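# Put the orange into the foam net sleeve

## Task

Place the orange so it ends up inside the foam net sleeve, and avoid pulling on the net hard enough to rip it, since tearing it costs score.

## Robot and tools

Robot: two arms, left_arm and right_arm, each with a two-finger gripper. Scene frame: origin at table-top height midway between the nominal arm bases, +x out over the table, +z up, and left_arm on the +y side. Arm names do not match image left and right. Calibrated bases: left_arm at (+0.049, +0.297, 0) m and right_arm at (+0.025, -0.289, 0) m, each turned very slightly about z. A two-camera stand is fixed behind the arms. Loose objects may occasionally get a brief push from outside.

Gripper: the fingers point along the gripper's +z axis and separate along its y axis. The reported end_effector_position is the point between the pads, roughly 1 cm behind the tips. Positions and quaternions (wxyz) in results are in the scene frame and can be off by a few centimetres, more when the arm reaches far.

Motion numbers. Every command row has 14 numbers in [-1, 1]: dx, dy, dz, rx, ry, rz, opening for left_arm, then the same seven for right_arm. Both arms are always included. The six pose numbers are an offset, not a pose, taken along the Hand target's own axes and measured from the Hand target that holds when the action or move begins. 1.0 equals 0.6 m for dx, dy, dz and 180 degrees for rx, ry, rz, which together form a single rotation vector. Opening is absolute: +1 fully open (0.094 m), -1 closed. Sending all six pose zeros re-commands the current Hand target; sending 0 as an opening is a real command, so repeat the present opening to keep a gripper unchanged.

execute_actions(actions, cameras): actions is a list of actions; each action is a list of up to 15 rows, one row per 1/30 s step; a short action repeats its last row to fill 15 steps. All rows of an action are offsets from that action's starting Hand target, so repeating an offset in a new action moves further. Images return only when actions is empty or cameras names them. An empty list also reports the scene number and the task.

move(target, speed, blend, opening_speed, grip_force, blocking, cameras): target is one 14-number row or a list of up to 15 rows, every row an offset from the same starting Hand targets. speed is in m/s, 0.002 to 2.9 (default 0.25), rotation up to twice that in rad/s; one value or one per target. blend, in metres, rounds corners in a list (0 stops at each). opening_speed, at least 0.2 per second on the -1..+1 scale, closes fingers gradually; use it on anything soft. grip_force sets per-pad force in newtons, 10 to 50, one value or one per arm; it persists, and lower values close slowly. blocking=false returns after about 0.5 s while the move continues. Moves go in straight lines, ignore obstacles and the other arm, last 0.5 to 10 s, and grippers may overshoot or lag. Avoid paths that pass near an arm's own base. The result adds a move: line giving the ending (done, off_target, moving, held, fault) and limits (paced = pose clipped, held = steps withheld). done means at rest within 10 mm and 2 degrees.

wait(seconds 0 to 10, cameras) lets time pass holding commands. stop(cameras) brakes a running move. zoom_image(camera, region [x0, y0, x1, y1] pixels, at most 504 by 504) enlarges part of the latest image of cam_high, cam_low, cam_left_wrist or cam_right_wrist (all 896x504). finished_scene(scene) ends the scene irreversibly; call it only once the orange stays inside the sleeve with the robot away.

Results: Hand target is the last commanded pose after clipping; the gripper often settles short, and only a new command, even all zeros, re-requests it; if still short, send the gap as an offset. grip_measured is the measured opening on the command scale, reading slightly wide when empty and narrower than a squeezed part. Joint velocities marked within noise mean the arm is still. Joint torques include gravity and have offsets; numbers 1 to 3 wrap at ±28 N m. Tool commands shows current commands. Action calls also list some intermediate gripper positions.

Control quirks: orientation commands are clipped to within 40 degrees of the measured one per step. Friction and weight can leave the gripper low, short or tilted, and tiny moves may not happen or go sideways; check position and tilt after each move and correct. A blocked arm keeps pushing until commanded back past its gripper.

Avoid: dropping or knocking anything off the table (fails the scene), hard hits on fixed or heavy objects, any collision or squeeze between the two arms or grippers (the clearance check does not protect grippers), closing one gripper on the other's fingers, fast contacts, and yanking the net. Holding loads, stretched arms or pushing against unreachable poses heats motors: MOTOR HOT appears at 75 °C, at 90 °C that arm folds and idles, at 100 °C it collapses. Joint limits (rad): waist -2.618..3.054, shoulder 0..3.142, elbow 0..3.142 (straight 2.901), wrist pitch and yaw ±1.571, roll ±2.094.

Camera calibrations are given per camera with small errors; wrist images may lag during motion.

Each tool is called after "Call:" in YAML: its name, and indented under it one key for each argument.

## Session

Call:
execute_actions:
  actions: []

Scene clock: 0.00 s.
left_arm: end_effector_position=(+0.3935, +0.0634, +0.2961) grip_measured=-0.969 end_effector_quat_wxyz=(+0.702, +0.641, +0.303, -0.059) | right_arm: end_effector_position=(+0.3821, -0.0334, +0.3075) grip_measured=-0.963 end_effector_quat_wxyz=(+0.309, -0.079, +0.697, +0.642)
Joint positions: left_arm=[-0.224 1.408 0.863 0.533 0.967 1.056 0.001] | right_arm=[0.315 1.487 0.951 0.561 -0.939 1.029 0.002]
Joint velocities: within noise
Joint torques (N m): no reading
Heat: left arm: 36 °C; right arm: 35 °C.
Hand target: left_arm +0.3944, +0.0655, +0.3042; +0.707, +0.638, +0.301, -0.052 | right_arm +0.3828, -0.0363, +0.3204; +0.326, -0.087, +0.689, +0.642
Tool commands: left_gripper/opening=-1.0 right_gripper/opening=-1.0

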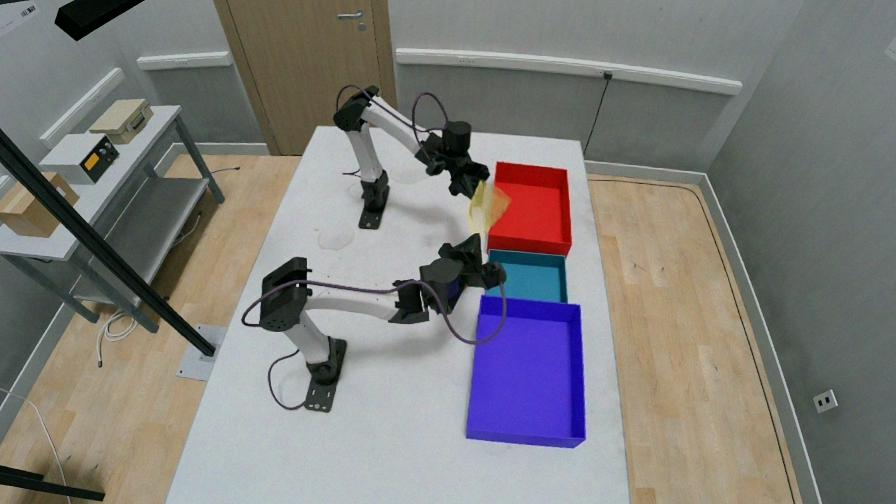

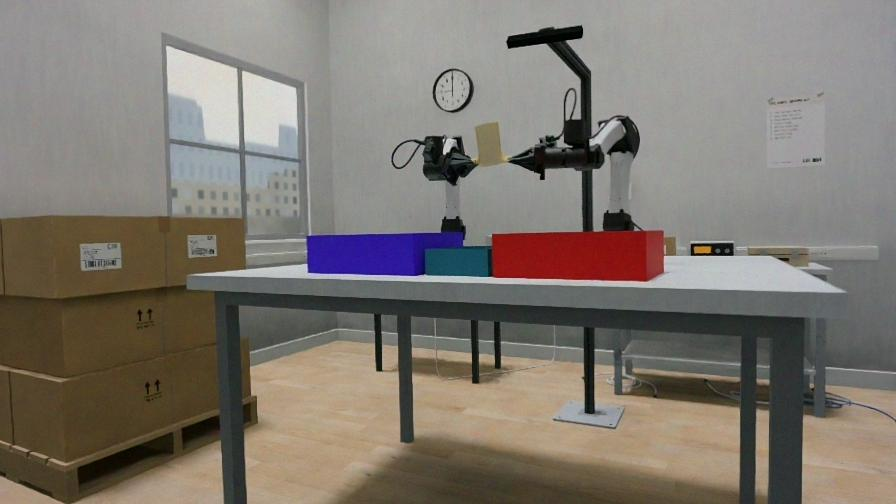

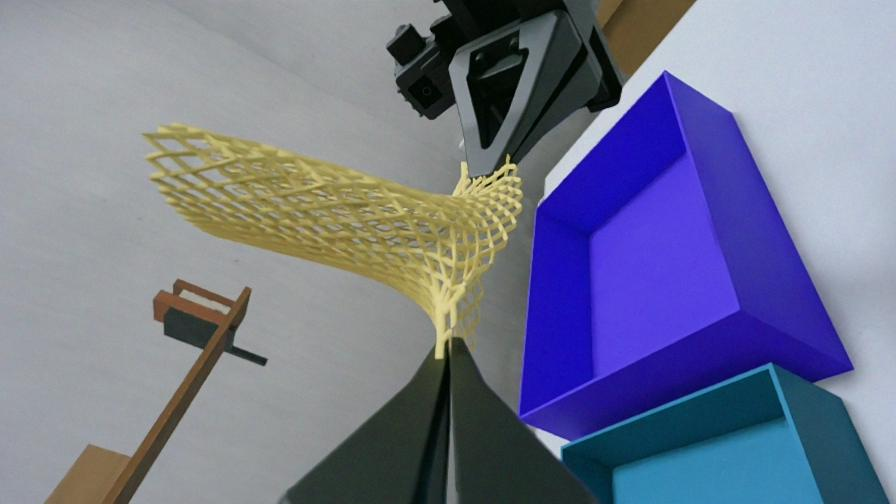

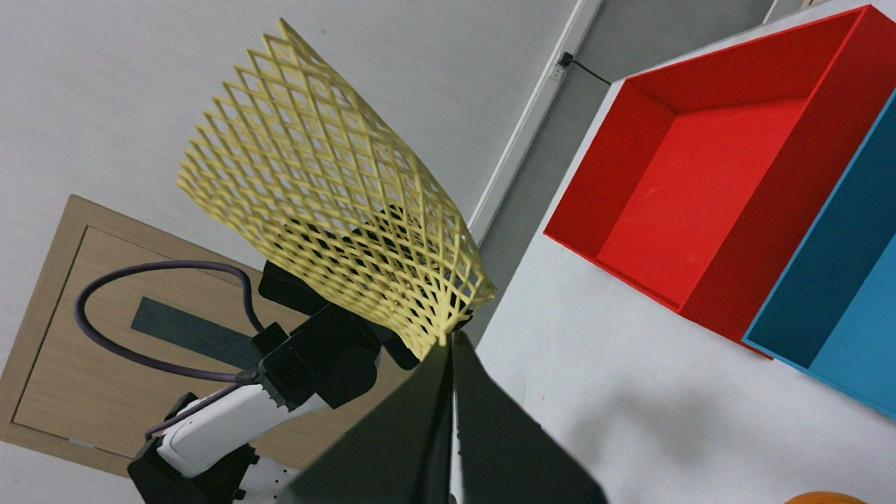

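Call:
zoom_image:
  camera: "cam_high"
  region: [400, 120, 580, 300]

Call:
zoom_image:
  camera: "cam_low"
  region: [400, 80, 600, 240]

Call:
zoom_image:
  camera: "cam_right_wrist"
  region: [500, 250, 896, 504]

Call:
wait:
  seconds: 0.1
  cameras: ["all"]

Scaled by 2.800.

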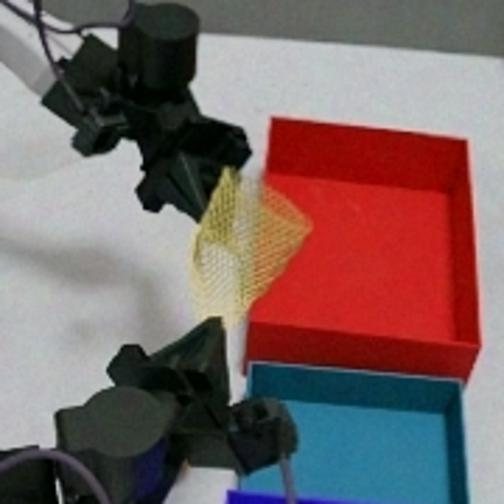

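Scaled by 2.520.

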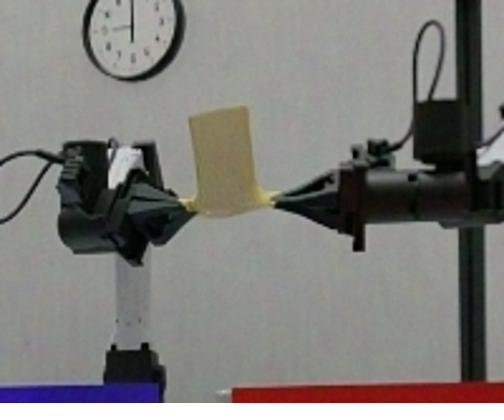

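Scaled by 1.273.

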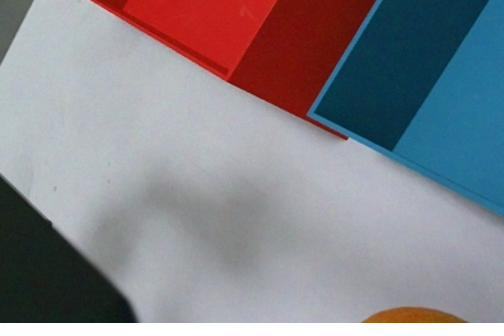

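Scene clock: 7.23 s.
left_arm: end_effector_position=(+0.3935, +0.0634, +0.2961) grip_measured=-0.969 end_effector_quat_wxyz=(+0.702, +0.641, +0.303, -0.059) | right_arm: end_effector_position=(+0.3821, -0.0334, +0.3075) grip_measured=-0.963 end_effector_quat_wxyz=(+0.309, -0.079, +0.697, +0.642)
Joint positions: left_arm=[-0.224 1.408 0.863 0.533 0.967 1.056 0.001] | right_arm=[0.315 1.487 0.951 0.561 -0.939 1.029 0.002]
Joint torques (N m): left_arm=[0.21 -6.42 7.35 1.53 -0.16 -0.09] | right_arm=[-0.65 -6.75 7.91 1.71 0.1 -0.16]
Heat: left arm: 37 °C; right arm: 36 °C.
Hand target: left_arm +0.3944, +0.0655, +0.3042; +0.707, +0.638, +0.301, -0.052 | right_arm +0.3828, -0.0363, +0.3204; +0.326, -0.087, +0.689, +0.642
Tool commands: left_gripper/opening=-1.0 right_gripper/opening=-1.0
wait: 0.10 s; at rest from the start

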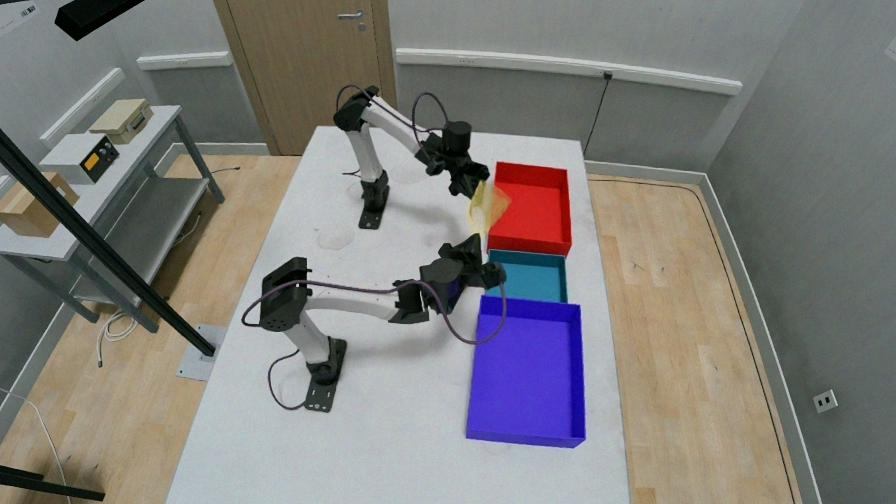

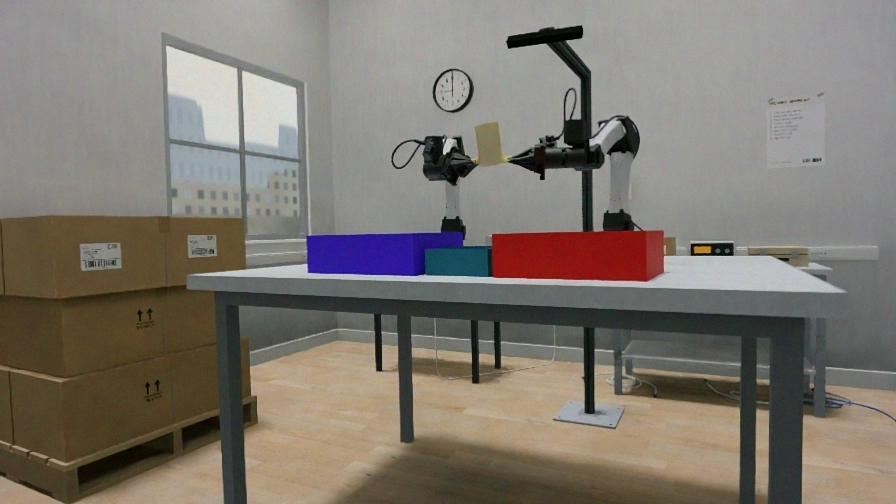

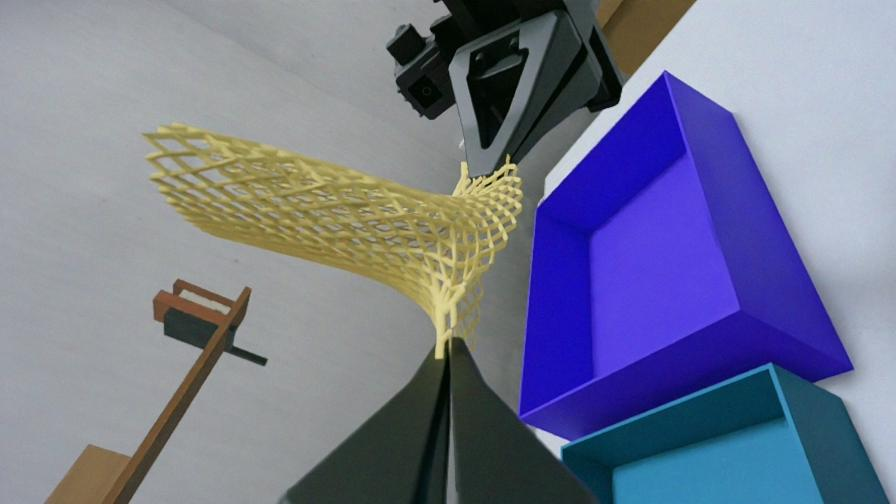

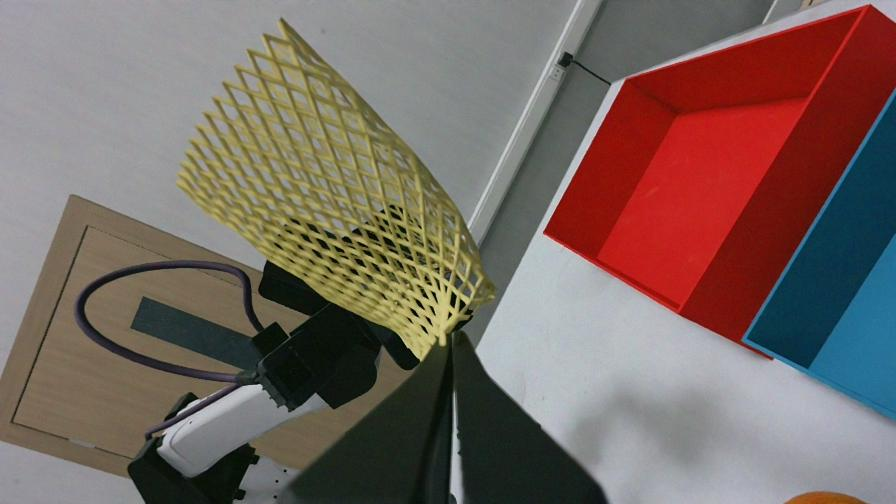

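Call:
move:
  target: [0.0795,-0.204,-0.013,0,0,0,-1,0.147,-0.161,-0.019,0,0,0,-1]
  speed: 0.12
  cameras: ["all"]

Call:
zoom_image:
  camera: "cam_high"
  region: [400, 170, 560, 330]

Scene clock: 41.10 s.
left_arm: end_effector_position=(+0.3713, +0.0643, +0.1756) grip_measured=-0.969 end_effector_quat_wxyz=(+0.703, +0.644, +0.295, -0.058) | right_arm: end_effector_position=(+0.3589, -0.0338, +0.1848) grip_measured=-0.963 end_effector_quat_wxyz=(+0.304, -0.085, +0.698, +0.643)
Joint positions: left_arm=[-0.236 1.662 0.507 1.148 0.967 1.063 0.001] | right_arm=[0.331 1.712 0.597 1.136 -0.936 1.023 0.002]
Joint torques (N m): left_arm=[-0.29 -4.89 4.1 1.81 -0.31 -0.16] | right_arm=[-0.14 -5.64 4.44 1.98 0.26 -0.05]
Heat: left arm: 38 °C; right arm: 40 °C.
Hand target: left_arm +0.3745, +0.0656, +0.1741; +0.707, +0.638, +0.301, -0.052 | right_arm +0.3627, -0.0362, +0.1907; +0.326, -0.087, +0.689, +0.642
Off the commanded pose: left_arm 0.004 m, 1 deg | right_arm 0.007 m, 3 deg.
move: off_target (right_arm)
camera_calibration:
cam_left_wrist: T_world_to_cam=[[-0.431669, -0.177965, -0.884302, 0.327582], [0.514635, 0.756546, -0.403471, -0.143286], [0.740819, -0.629259, -0.23499, -0.0646144], [0, 0, 0, 1]] pos_world=[0.263014, 0.126041, 0.216686]
cam_right_wrist: T_world_to_cam=[[0.523065, -0.119763, -0.843836, -0.036618], [-0.841263, -0.231317, -0.488639, 0.414425], [-0.136673, 0.965479, -0.221746, 0.252518], [0, 0, 0, 1]] pos_world=[0.402306, -0.152322, 0.2276]

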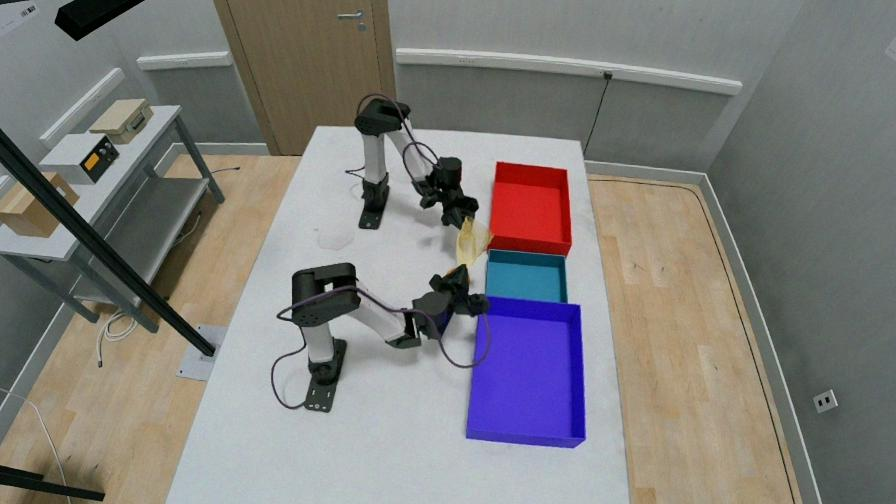

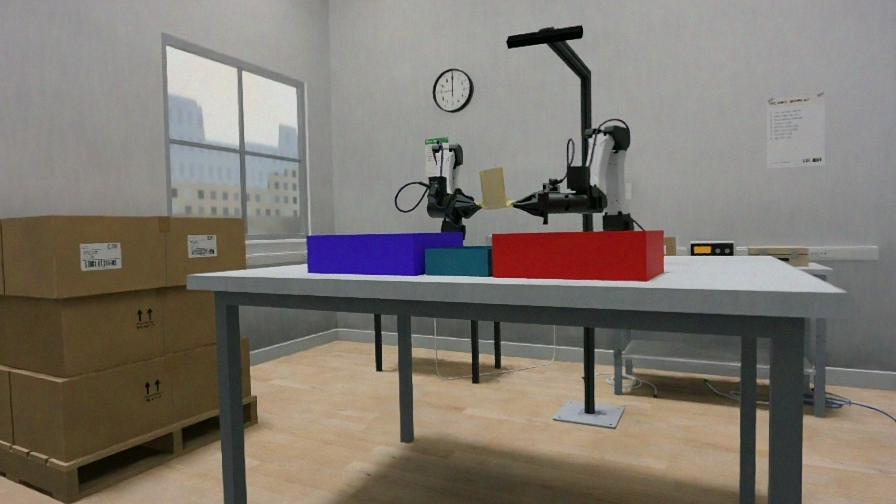

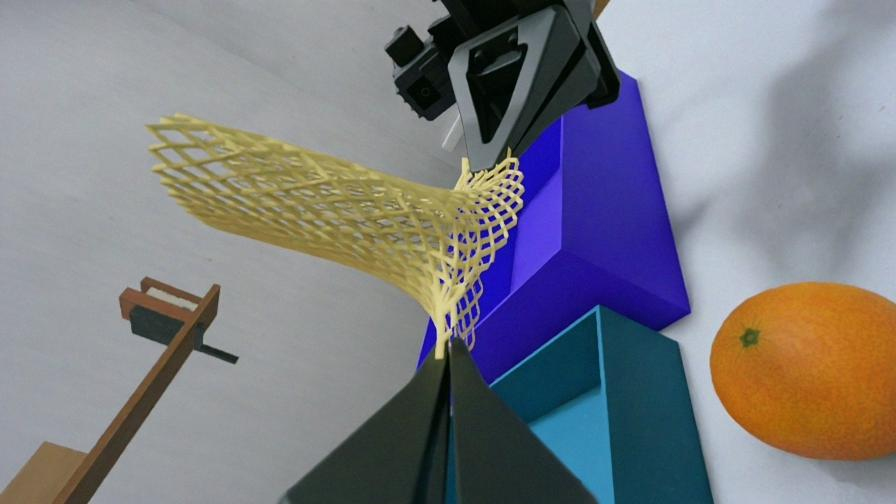

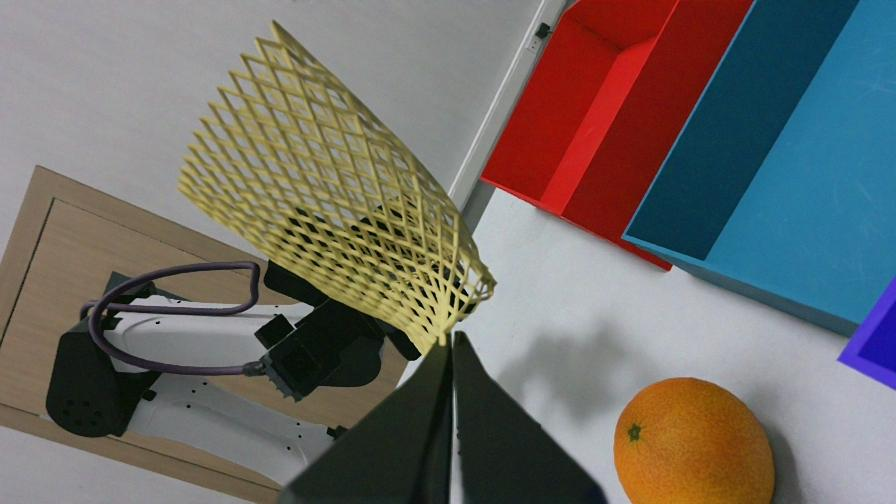

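Scaled by 3.150.

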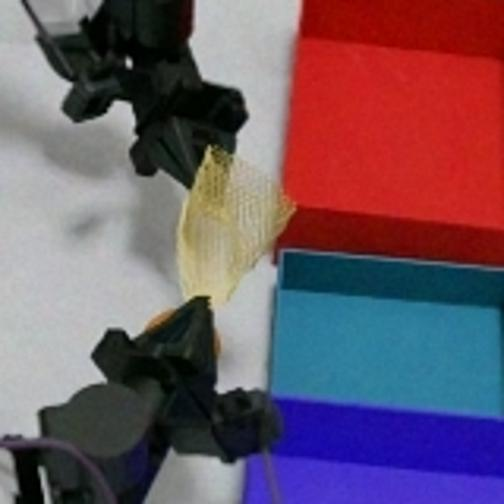

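Call:
move:
  target: [0.0485,-0.126,-0.019,0,0,0,-1,0.102,-0.102,-0.004,0,0,0,-1]
  speed: 0.1
  cameras: ["all"]

Call:
zoom_image:
  camera: "cam_high"
  region: [400, 190, 520, 310]

Scene clock: 69.33 s.
left_arm: end_effector_position=(+0.3567, +0.0681, +0.0938) grip_measured=-0.969 end_effector_quat_wxyz=(+0.689, +0.653, +0.308, -0.066) | right_arm: end_effector_position=(+0.3436, -0.0283, +0.0987) grip_measured=-0.963 end_effector_quat_wxyz=(+0.294, -0.080, +0.708, +0.638)
Joint positions: left_arm=[-0.236 2.004 0.403 1.527 0.967 1.094 0.001] | right_arm=[0.367 2.056 0.499 1.535 -0.903 1.01 0.002]
Joint torques (N m): left_arm=[0.65 -5.72 2.14 1.87 -0.14 0.09] | right_arm=[-0.01 -6.56 2.66 2.03 0.21 -0.26]
Heat: left arm: 38 °C; right arm: 39 °C.
Hand target: left_arm +0.3596, +0.0718, +0.0939; +0.707, +0.638, +0.301, -0.052 | right_arm +0.3475, -0.0301, +0.1056; +0.326, -0.087, +0.689, +0.642
Off the commanded pose: left_arm 0.005 m, 3 deg | right_arm 0.008 m, 4 deg.
joint sent to its limit (left arm) — joint 4 (wrist pitch), upper limit. The joint targets are off in position and orientation.
joint sent to its limit (right arm) — joint 4 (wrist pitch), upper limit. The joint targets are off in position, not in orientation.
move: off_target (left_arm, right_arm)
camera_calibration:
cam_left_wrist: T_world_to_cam=[[-0.463789, -0.153471, -0.872552, 0.258286], [0.500437, 0.767328, -0.400961, -0.167649], [0.731069, -0.622619, -0.279076, -0.0635223], [0, 0, 0, 1]] pos_world=[0.250127, 0.128731, 0.140419]
cam_right_wrist: T_world_to_cam=[[0.499975, -0.134535, -0.855526, -0.091836], [-0.853911, -0.241332, -0.461081, 0.362107], [-0.144434, 0.961072, -0.235541, 0.229893], [0, 0, 0, 1]] pos_world=[0.388327, -0.145911, 0.142542]

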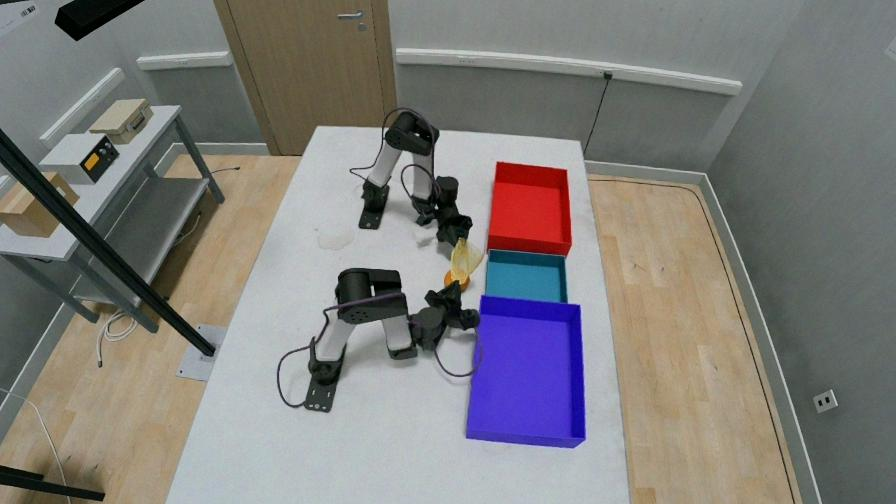

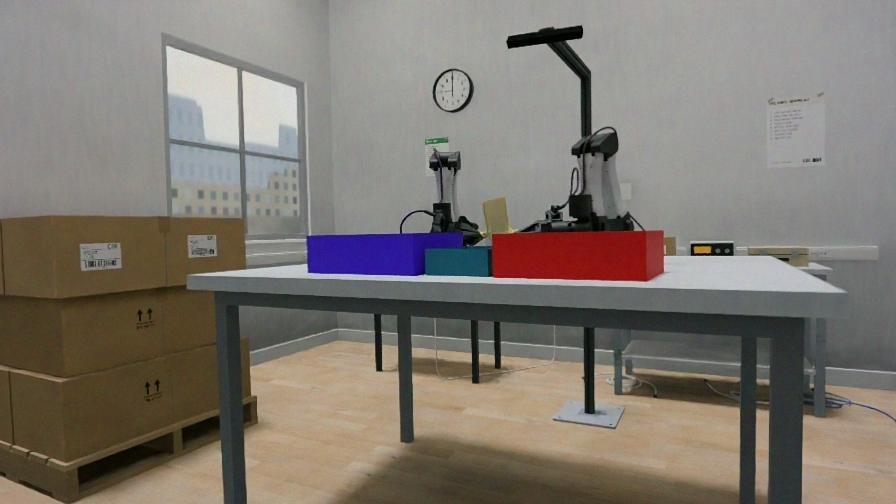

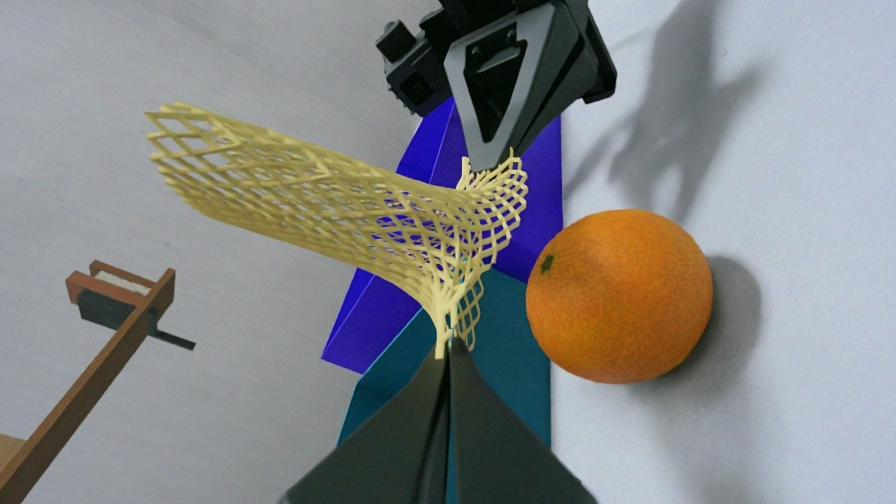

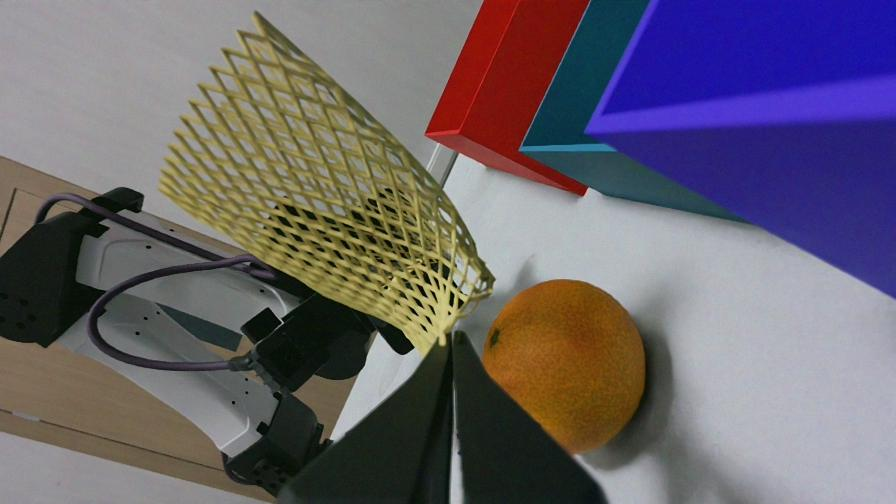

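Scaled by 4.200.

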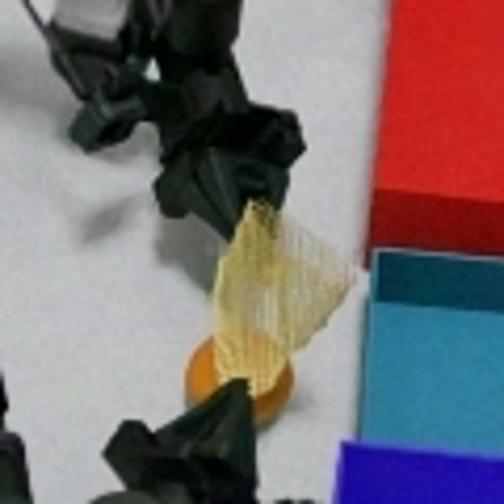

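Call:
move:
  target:
    - [0.004,0.002,-0.0125,0.169,0.0956,0,-1,0,0,0,0.161,0.109,0,-1]
    - [0.0313,-0.0445,-0.0143,0.169,0.0956,0,-1,0.032,-0.049,-0.0045,0.161,0.109,0,-1]
  speed: 0.1
  blend: 0.01
  cameras: ["all"]

Call:
zoom_image:
  camera: "cam_high"
  region: [400, 190, 520, 310]

Scene clock: 85.60 s.
left_arm: end_effector_position=(+0.3539, +0.0771, +0.0670) grip_measured=-0.969 end_effector_quat_wxyz=(+0.467, +0.799, +0.375, -0.049) | right_arm: end_effector_position=(+0.3412, -0.0285, +0.0706) grip_measured=-0.963 end_effector_quat_wxyz=(+0.197, -0.106, +0.873, +0.434)
Joint positions: left_arm=[-0.293 1.59 0.671 0.078 0.723 1.663 0.001] | right_arm=[0.439 1.68 0.759 0.146 -0.677 0.474 0.002]
Joint torques (N m): left_arm=[0.08 -5.14 4.88 1.53 -0.11 0.11] | right_arm=[-0.32 -6.11 4.85 1.66 0.11 -0.28]
Heat: left arm: 39 °C; right arm: 39 °C.
Hand target: left_arm +0.3596, +0.0808, +0.0614; +0.463, +0.801, +0.378, -0.033 | right_arm +0.3476, -0.0316, +0.0705; +0.216, -0.110, +0.872, +0.426
Off the commanded pose: left_arm 0.009 m, 2 deg | right_arm 0.007 m, 2 deg.
move: done
camera_calibration:
cam_left_wrist: T_world_to_cam=[[-0.619459, 0.278095, -0.734121, 0.247517], [0.464021, 0.884009, -0.0566712, -0.203037], [0.63321, -0.375753, -0.67665, -0.0211333], [0, 0, 0, 1]] pos_world=[0.260922, 0.102712, 0.155902]
cam_right_wrist: T_world_to_cam=[[0.366038, -0.567083, -0.737857, -0.0897203], [-0.900505, -0.415848, -0.127123, 0.334366], [-0.234748, 0.710976, -0.662877, 0.276983], [0, 0, 0, 1]] pos_world=[0.398961, -0.108761, 0.15991]

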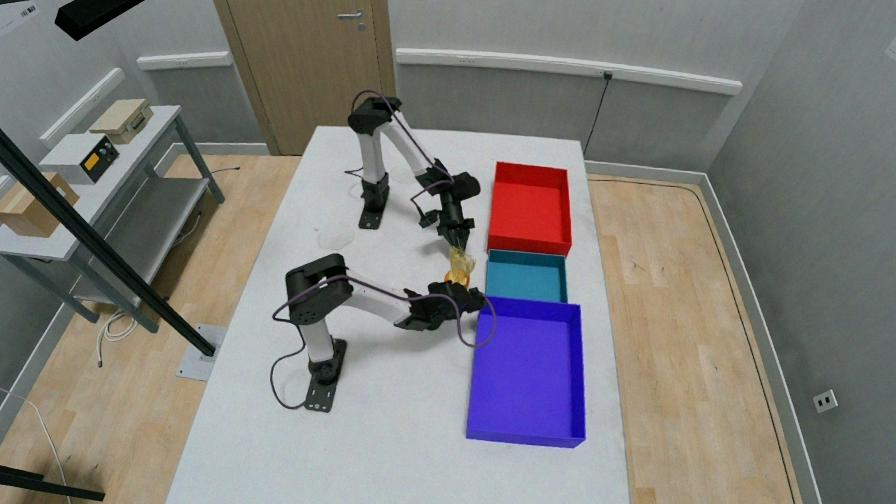

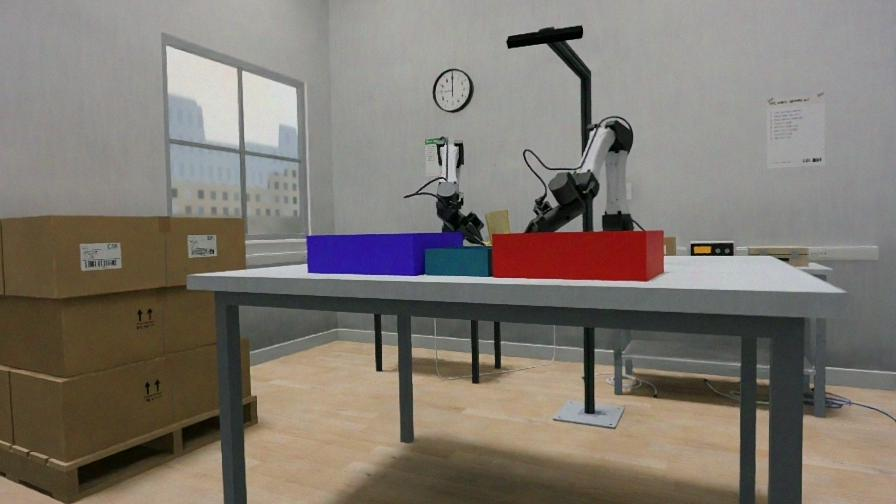

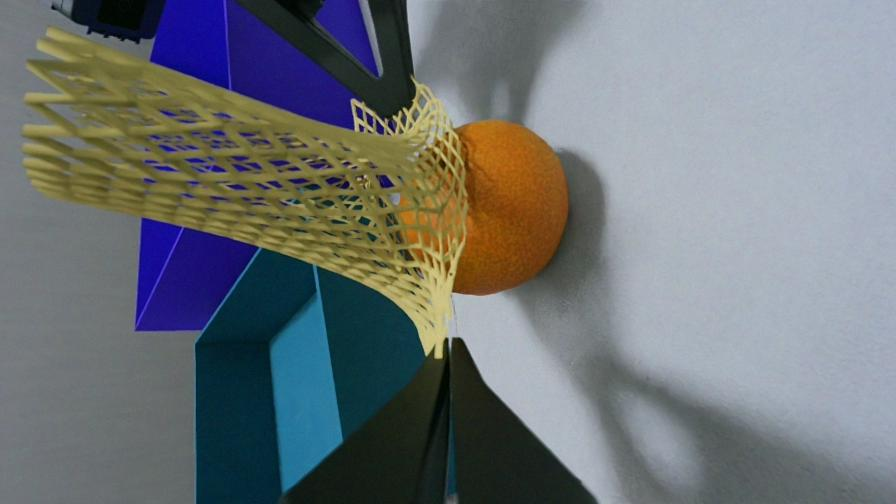

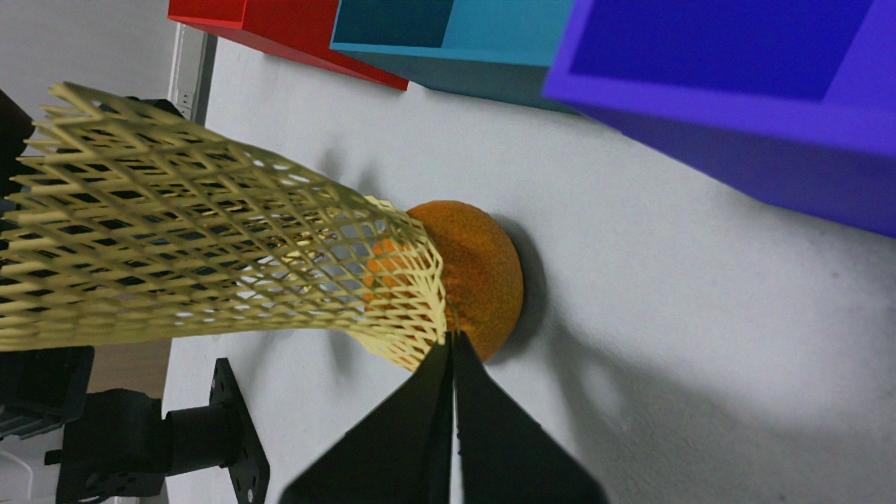

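Scaled by 4.200.

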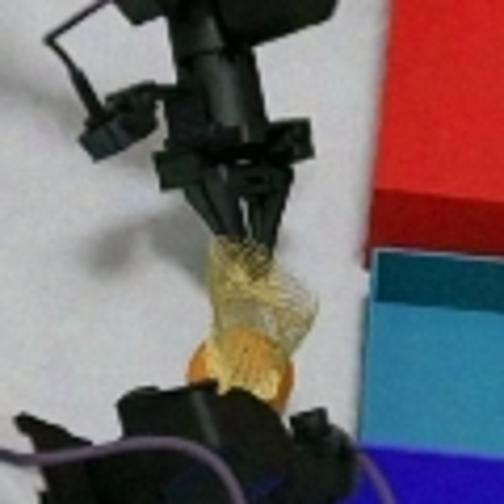

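Call:
move:
  target: [0.031,-0.0517,0.036,0,0,0,-1,0.0377,-0.0577,0.041,0,0,0,-1]
  speed: 0.06
  cameras: ["cam_left_wrist","cam_right_wrist","cam_high"]

Call:
zoom_image:
  camera: "cam_high"
  region: [400, 190, 520, 310]

Scene clock: 96.70 s.
left_arm: end_effector_position=(+0.3571, +0.0760, +0.0297) grip_measured=-0.969 end_effector_quat_wxyz=(+0.473, +0.800, +0.366, -0.041) | right_arm: end_effector_position=(+0.3475, -0.0246, +0.0369) grip_measured=-0.966 end_effector_quat_wxyz=(+0.224, -0.126, +0.859, +0.442)
Joint positions: left_arm=[-0.293 1.729 0.607 0.3 0.723 1.674 0.001] | right_arm=[0.439 1.82 0.693 0.41 -0.685 0.453 0.002]
Joint torques (N m): left_arm=[1.02 -5.15 3.71 1.42 -0.07 0.1] | right_arm=[-0.81 -5.19 3.48 1.38 0.09 -0.16]
Heat: left arm: 39 °C; right arm: 39 °C.
Hand target: left_arm +0.3595, +0.0838, +0.0194; +0.463, +0.801, +0.378, -0.033 | right_arm +0.3476, -0.0335, +0.0224; +0.216, -0.110, +0.872, +0.426
Off the commanded pose: left_arm 0.013 m, 2 deg | right_arm 0.017 m, 3 deg.
move: off_target (left_arm, right_arm)
camera_calibration:
cam_left_wrist: T_world_to_cam=[[-0.598567, 0.279715, -0.750651, 0.215315], [0.470621, 0.881086, -0.0469525, -0.208041], [0.648255, -0.381376, -0.659028, -0.0542021], [0, 0, 0, 1]] pos_world=[0.261925, 0.102403, 0.116138]
cam_right_wrist: T_world_to_cam=[[0.425437, -0.543673, -0.723479, -0.135209], [-0.882244, -0.427258, -0.197727, 0.333416], [-0.201613, 0.722406, -0.661424, 0.242027], [0, 0, 0, 1]] pos_world=[0.400473, -0.105896, 0.128187]
Images, in order (width x height): cam_high 896x504, cam_left_wrist 896x504, cam_right_wrist 896x504.

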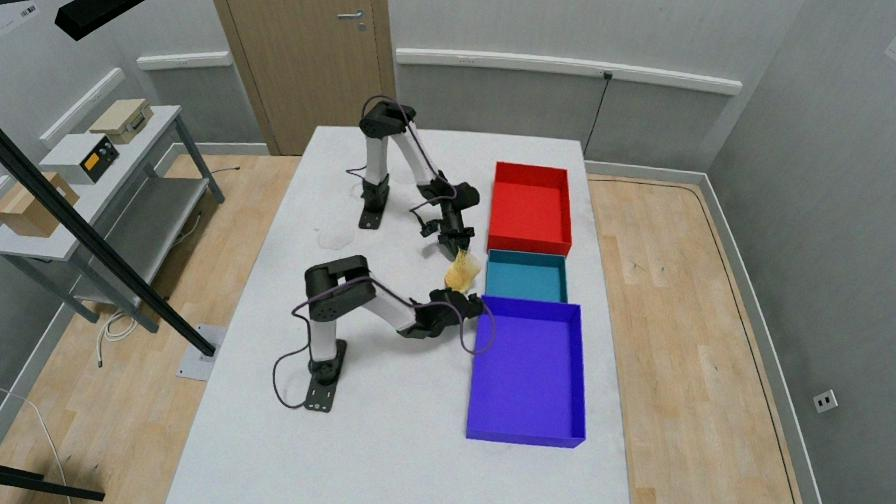

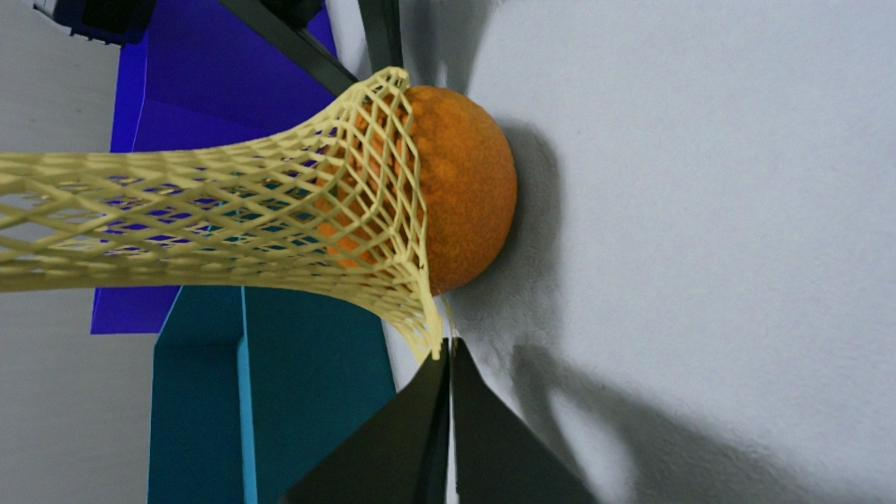

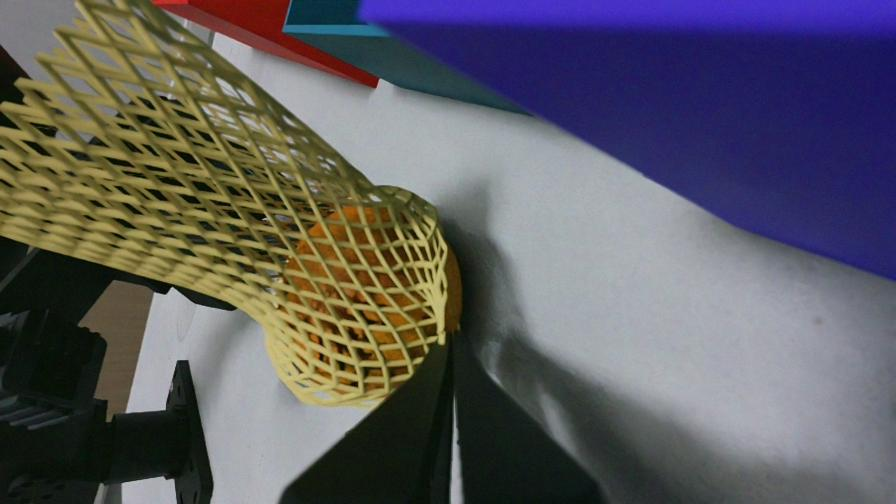

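Scaled by 4.200.

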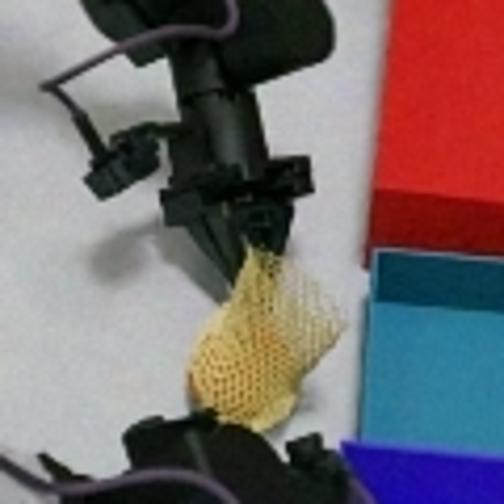

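Call:
move:
  target: [0.0148,-0.0263,0.0209,0,0,0,-1,0.0173,-0.0255,0.02,0,0,0,-1]
  speed: 0.05
  cameras: ["cam_left_wrist","cam_right_wrist"]

Scene clock: 107.83 s.
left_arm: end_effector_position=(+0.3591, +0.0748, +0.0108) grip_measured=-0.970 end_effector_quat_wxyz=(+0.478, +0.799, +0.362, -0.038) | right_arm: end_effector_position=(+0.3558, -0.0199, +0.0337) grip_measured=-0.966 end_effector_quat_wxyz=(+0.262, -0.147, +0.840, +0.451)
Joint positions: left_arm=[-0.293 1.818 0.585 0.424 0.728 1.674 0.001] | right_arm=[0.439 1.883 0.674 0.576 -0.691 0.434 0.002]
Joint torques (N m): left_arm=[1.01 -5.11 3.04 1.34 -0.08 0.1] | right_arm=[-0.8 -4.12 2.61 0.86 0.16 0.1]
Heat: left arm: 39 °C; right arm: 38 °C.
Hand target: left_arm +0.3595, +0.0838, -0.0027; +0.463, +0.801, +0.378, -0.033 | right_arm +0.3475, -0.0335, +0.0003; +0.216, -0.110, +0.872, +0.426
Off the commanded pose: left_arm 0.016 m, 3 deg | right_arm 0.037 m, 8 deg.
move: off_target (left_arm, right_arm)
camera_calibration:
cam_left_wrist: T_world_to_cam=[[-0.588524, 0.275991, -0.759914, 0.199481], [0.474011, 0.879221, -0.0477816, -0.209811], [0.654945, -0.388328, -0.648265, -0.0703479], [0, 0, 0, 1]] pos_world=[0.262926, 0.102097, 0.095959]
cam_right_wrist: T_world_to_cam=[[0.496256, -0.514569, -0.699249, -0.163979], [-0.854611, -0.431359, -0.289085, 0.335225], [-0.152873, 0.741046, -0.65382, 0.221001], [0, 0, 0, 1]] pos_world=[0.401648, -0.103548, 0.126741]
Images, in order (width x height): cam_left_wrist 896x504, cam_right_wrist 896x504.

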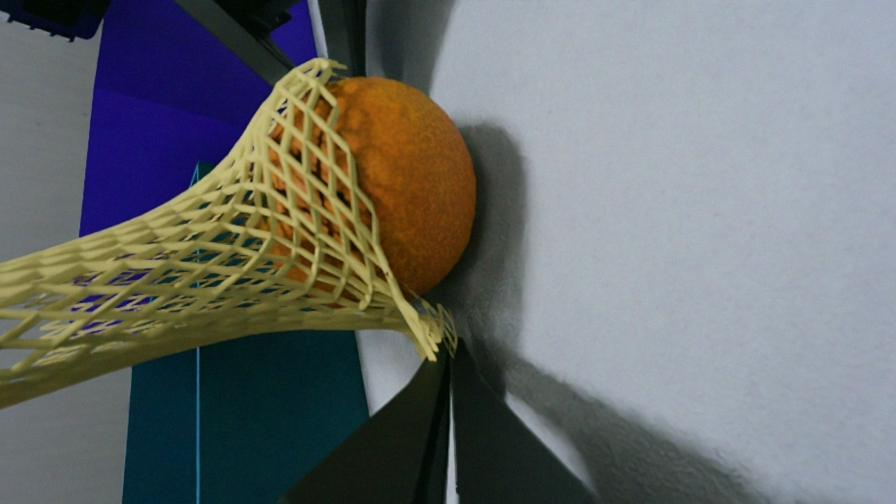

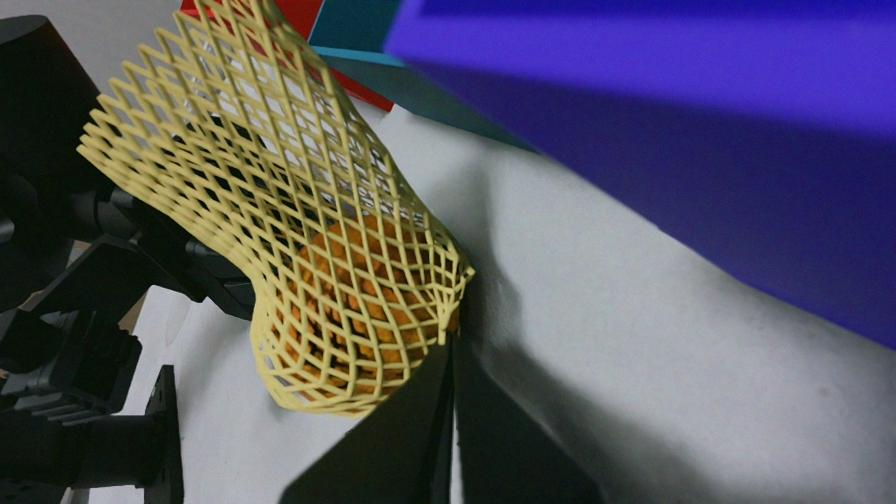

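Call:
move:
  target: [-0.0067,0.012,-0.0095,0,0,0,-1,0.001,0.001,-0.0305,0,0,0,-1]
  speed: 0.05
  cameras: ["cam_left_wrist","cam_right_wrist"]

Scene clock: 115.90 s.
left_arm: end_effector_position=(+0.3576, +0.0736, +0.0119) grip_measured=-0.970 end_effector_quat_wxyz=(+0.481, +0.799, +0.359, -0.043) | right_arm: end_effector_position=(+0.3473, -0.0293, +0.0333) grip_measured=-0.966 end_effector_quat_wxyz=(+0.254, -0.149, +0.841, +0.454)
Joint positions: left_arm=[-0.293 1.818 0.585 0.424 0.74 1.674 0.001] | right_arm=[0.416 1.854 0.64 0.556 -0.722 0.414 0.002]
Joint torques (N m): left_arm=[1.02 -8.75 3.78 0.9 -0.14 0.07] | right_arm=[-1.92 -7.16 2.74 0.6 0.25 -0.05]
Heat: left arm: 39 °C; right arm: 38 °C.
Hand target: left_arm +0.3595, +0.0838, +0.0074; +0.463, +0.801, +0.378, -0.033 | right_arm +0.3416, -0.0476, +0.0104; +0.216, -0.110, +0.872, +0.426
Off the commanded pose: left_arm 0.011 m, 3 deg | right_arm 0.030 m, 8 deg.
move: off_target (left_arm, right_arm)
camera_calibration:
cam_left_wrist: T_world_to_cam=[[-0.588285, 0.274477, -0.760647, 0.199766], [0.481272, 0.874744, -0.0565666, -0.210265], [0.649845, -0.399355, -0.646697, -0.0666399], [0, 0, 0, 1]] pos_world=[0.262019, 0.102484, 0.0969614]
cam_right_wrist: T_world_to_cam=[[0.492384, -0.508493, -0.706395, -0.163114], [-0.853737, -0.440106, -0.27828, 0.322901], [-0.169386, 0.740096, -0.65082, 0.232021], [0, 0, 0, 1]] pos_world=[0.395288, -0.112549, 0.125638]
Images, in order (width x height): cam_left_wrist 896x504, cam_right_wrist 896x504.

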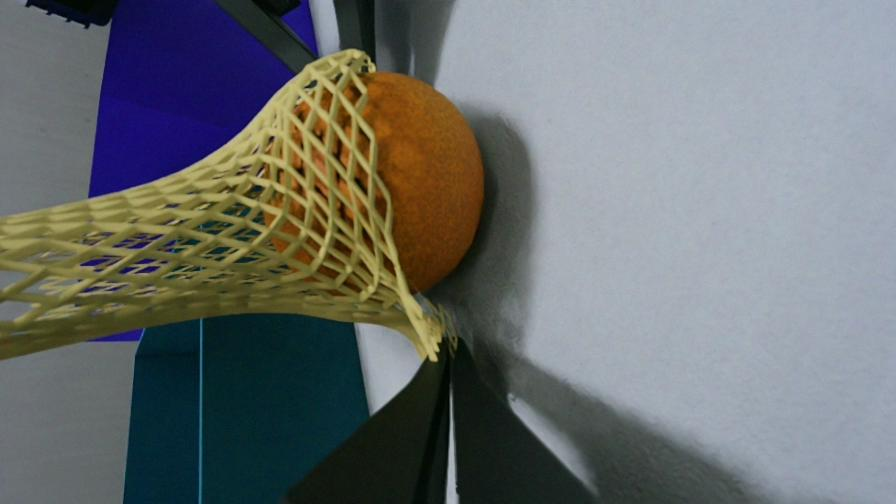

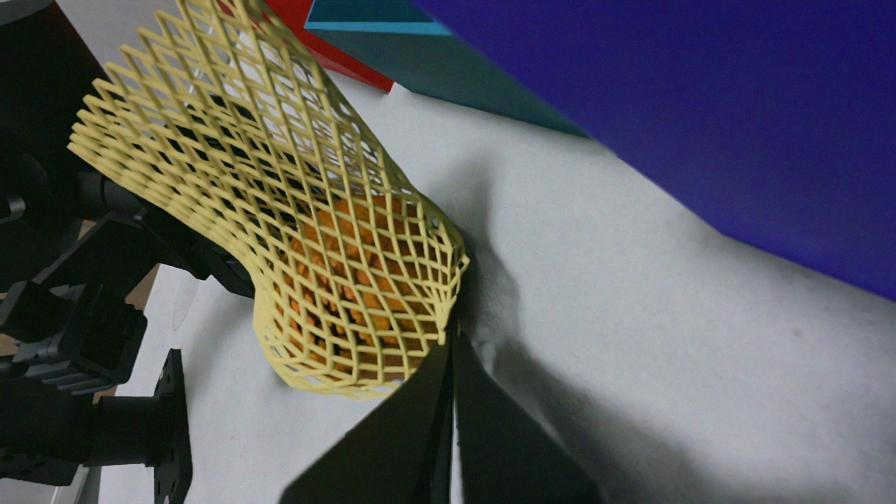

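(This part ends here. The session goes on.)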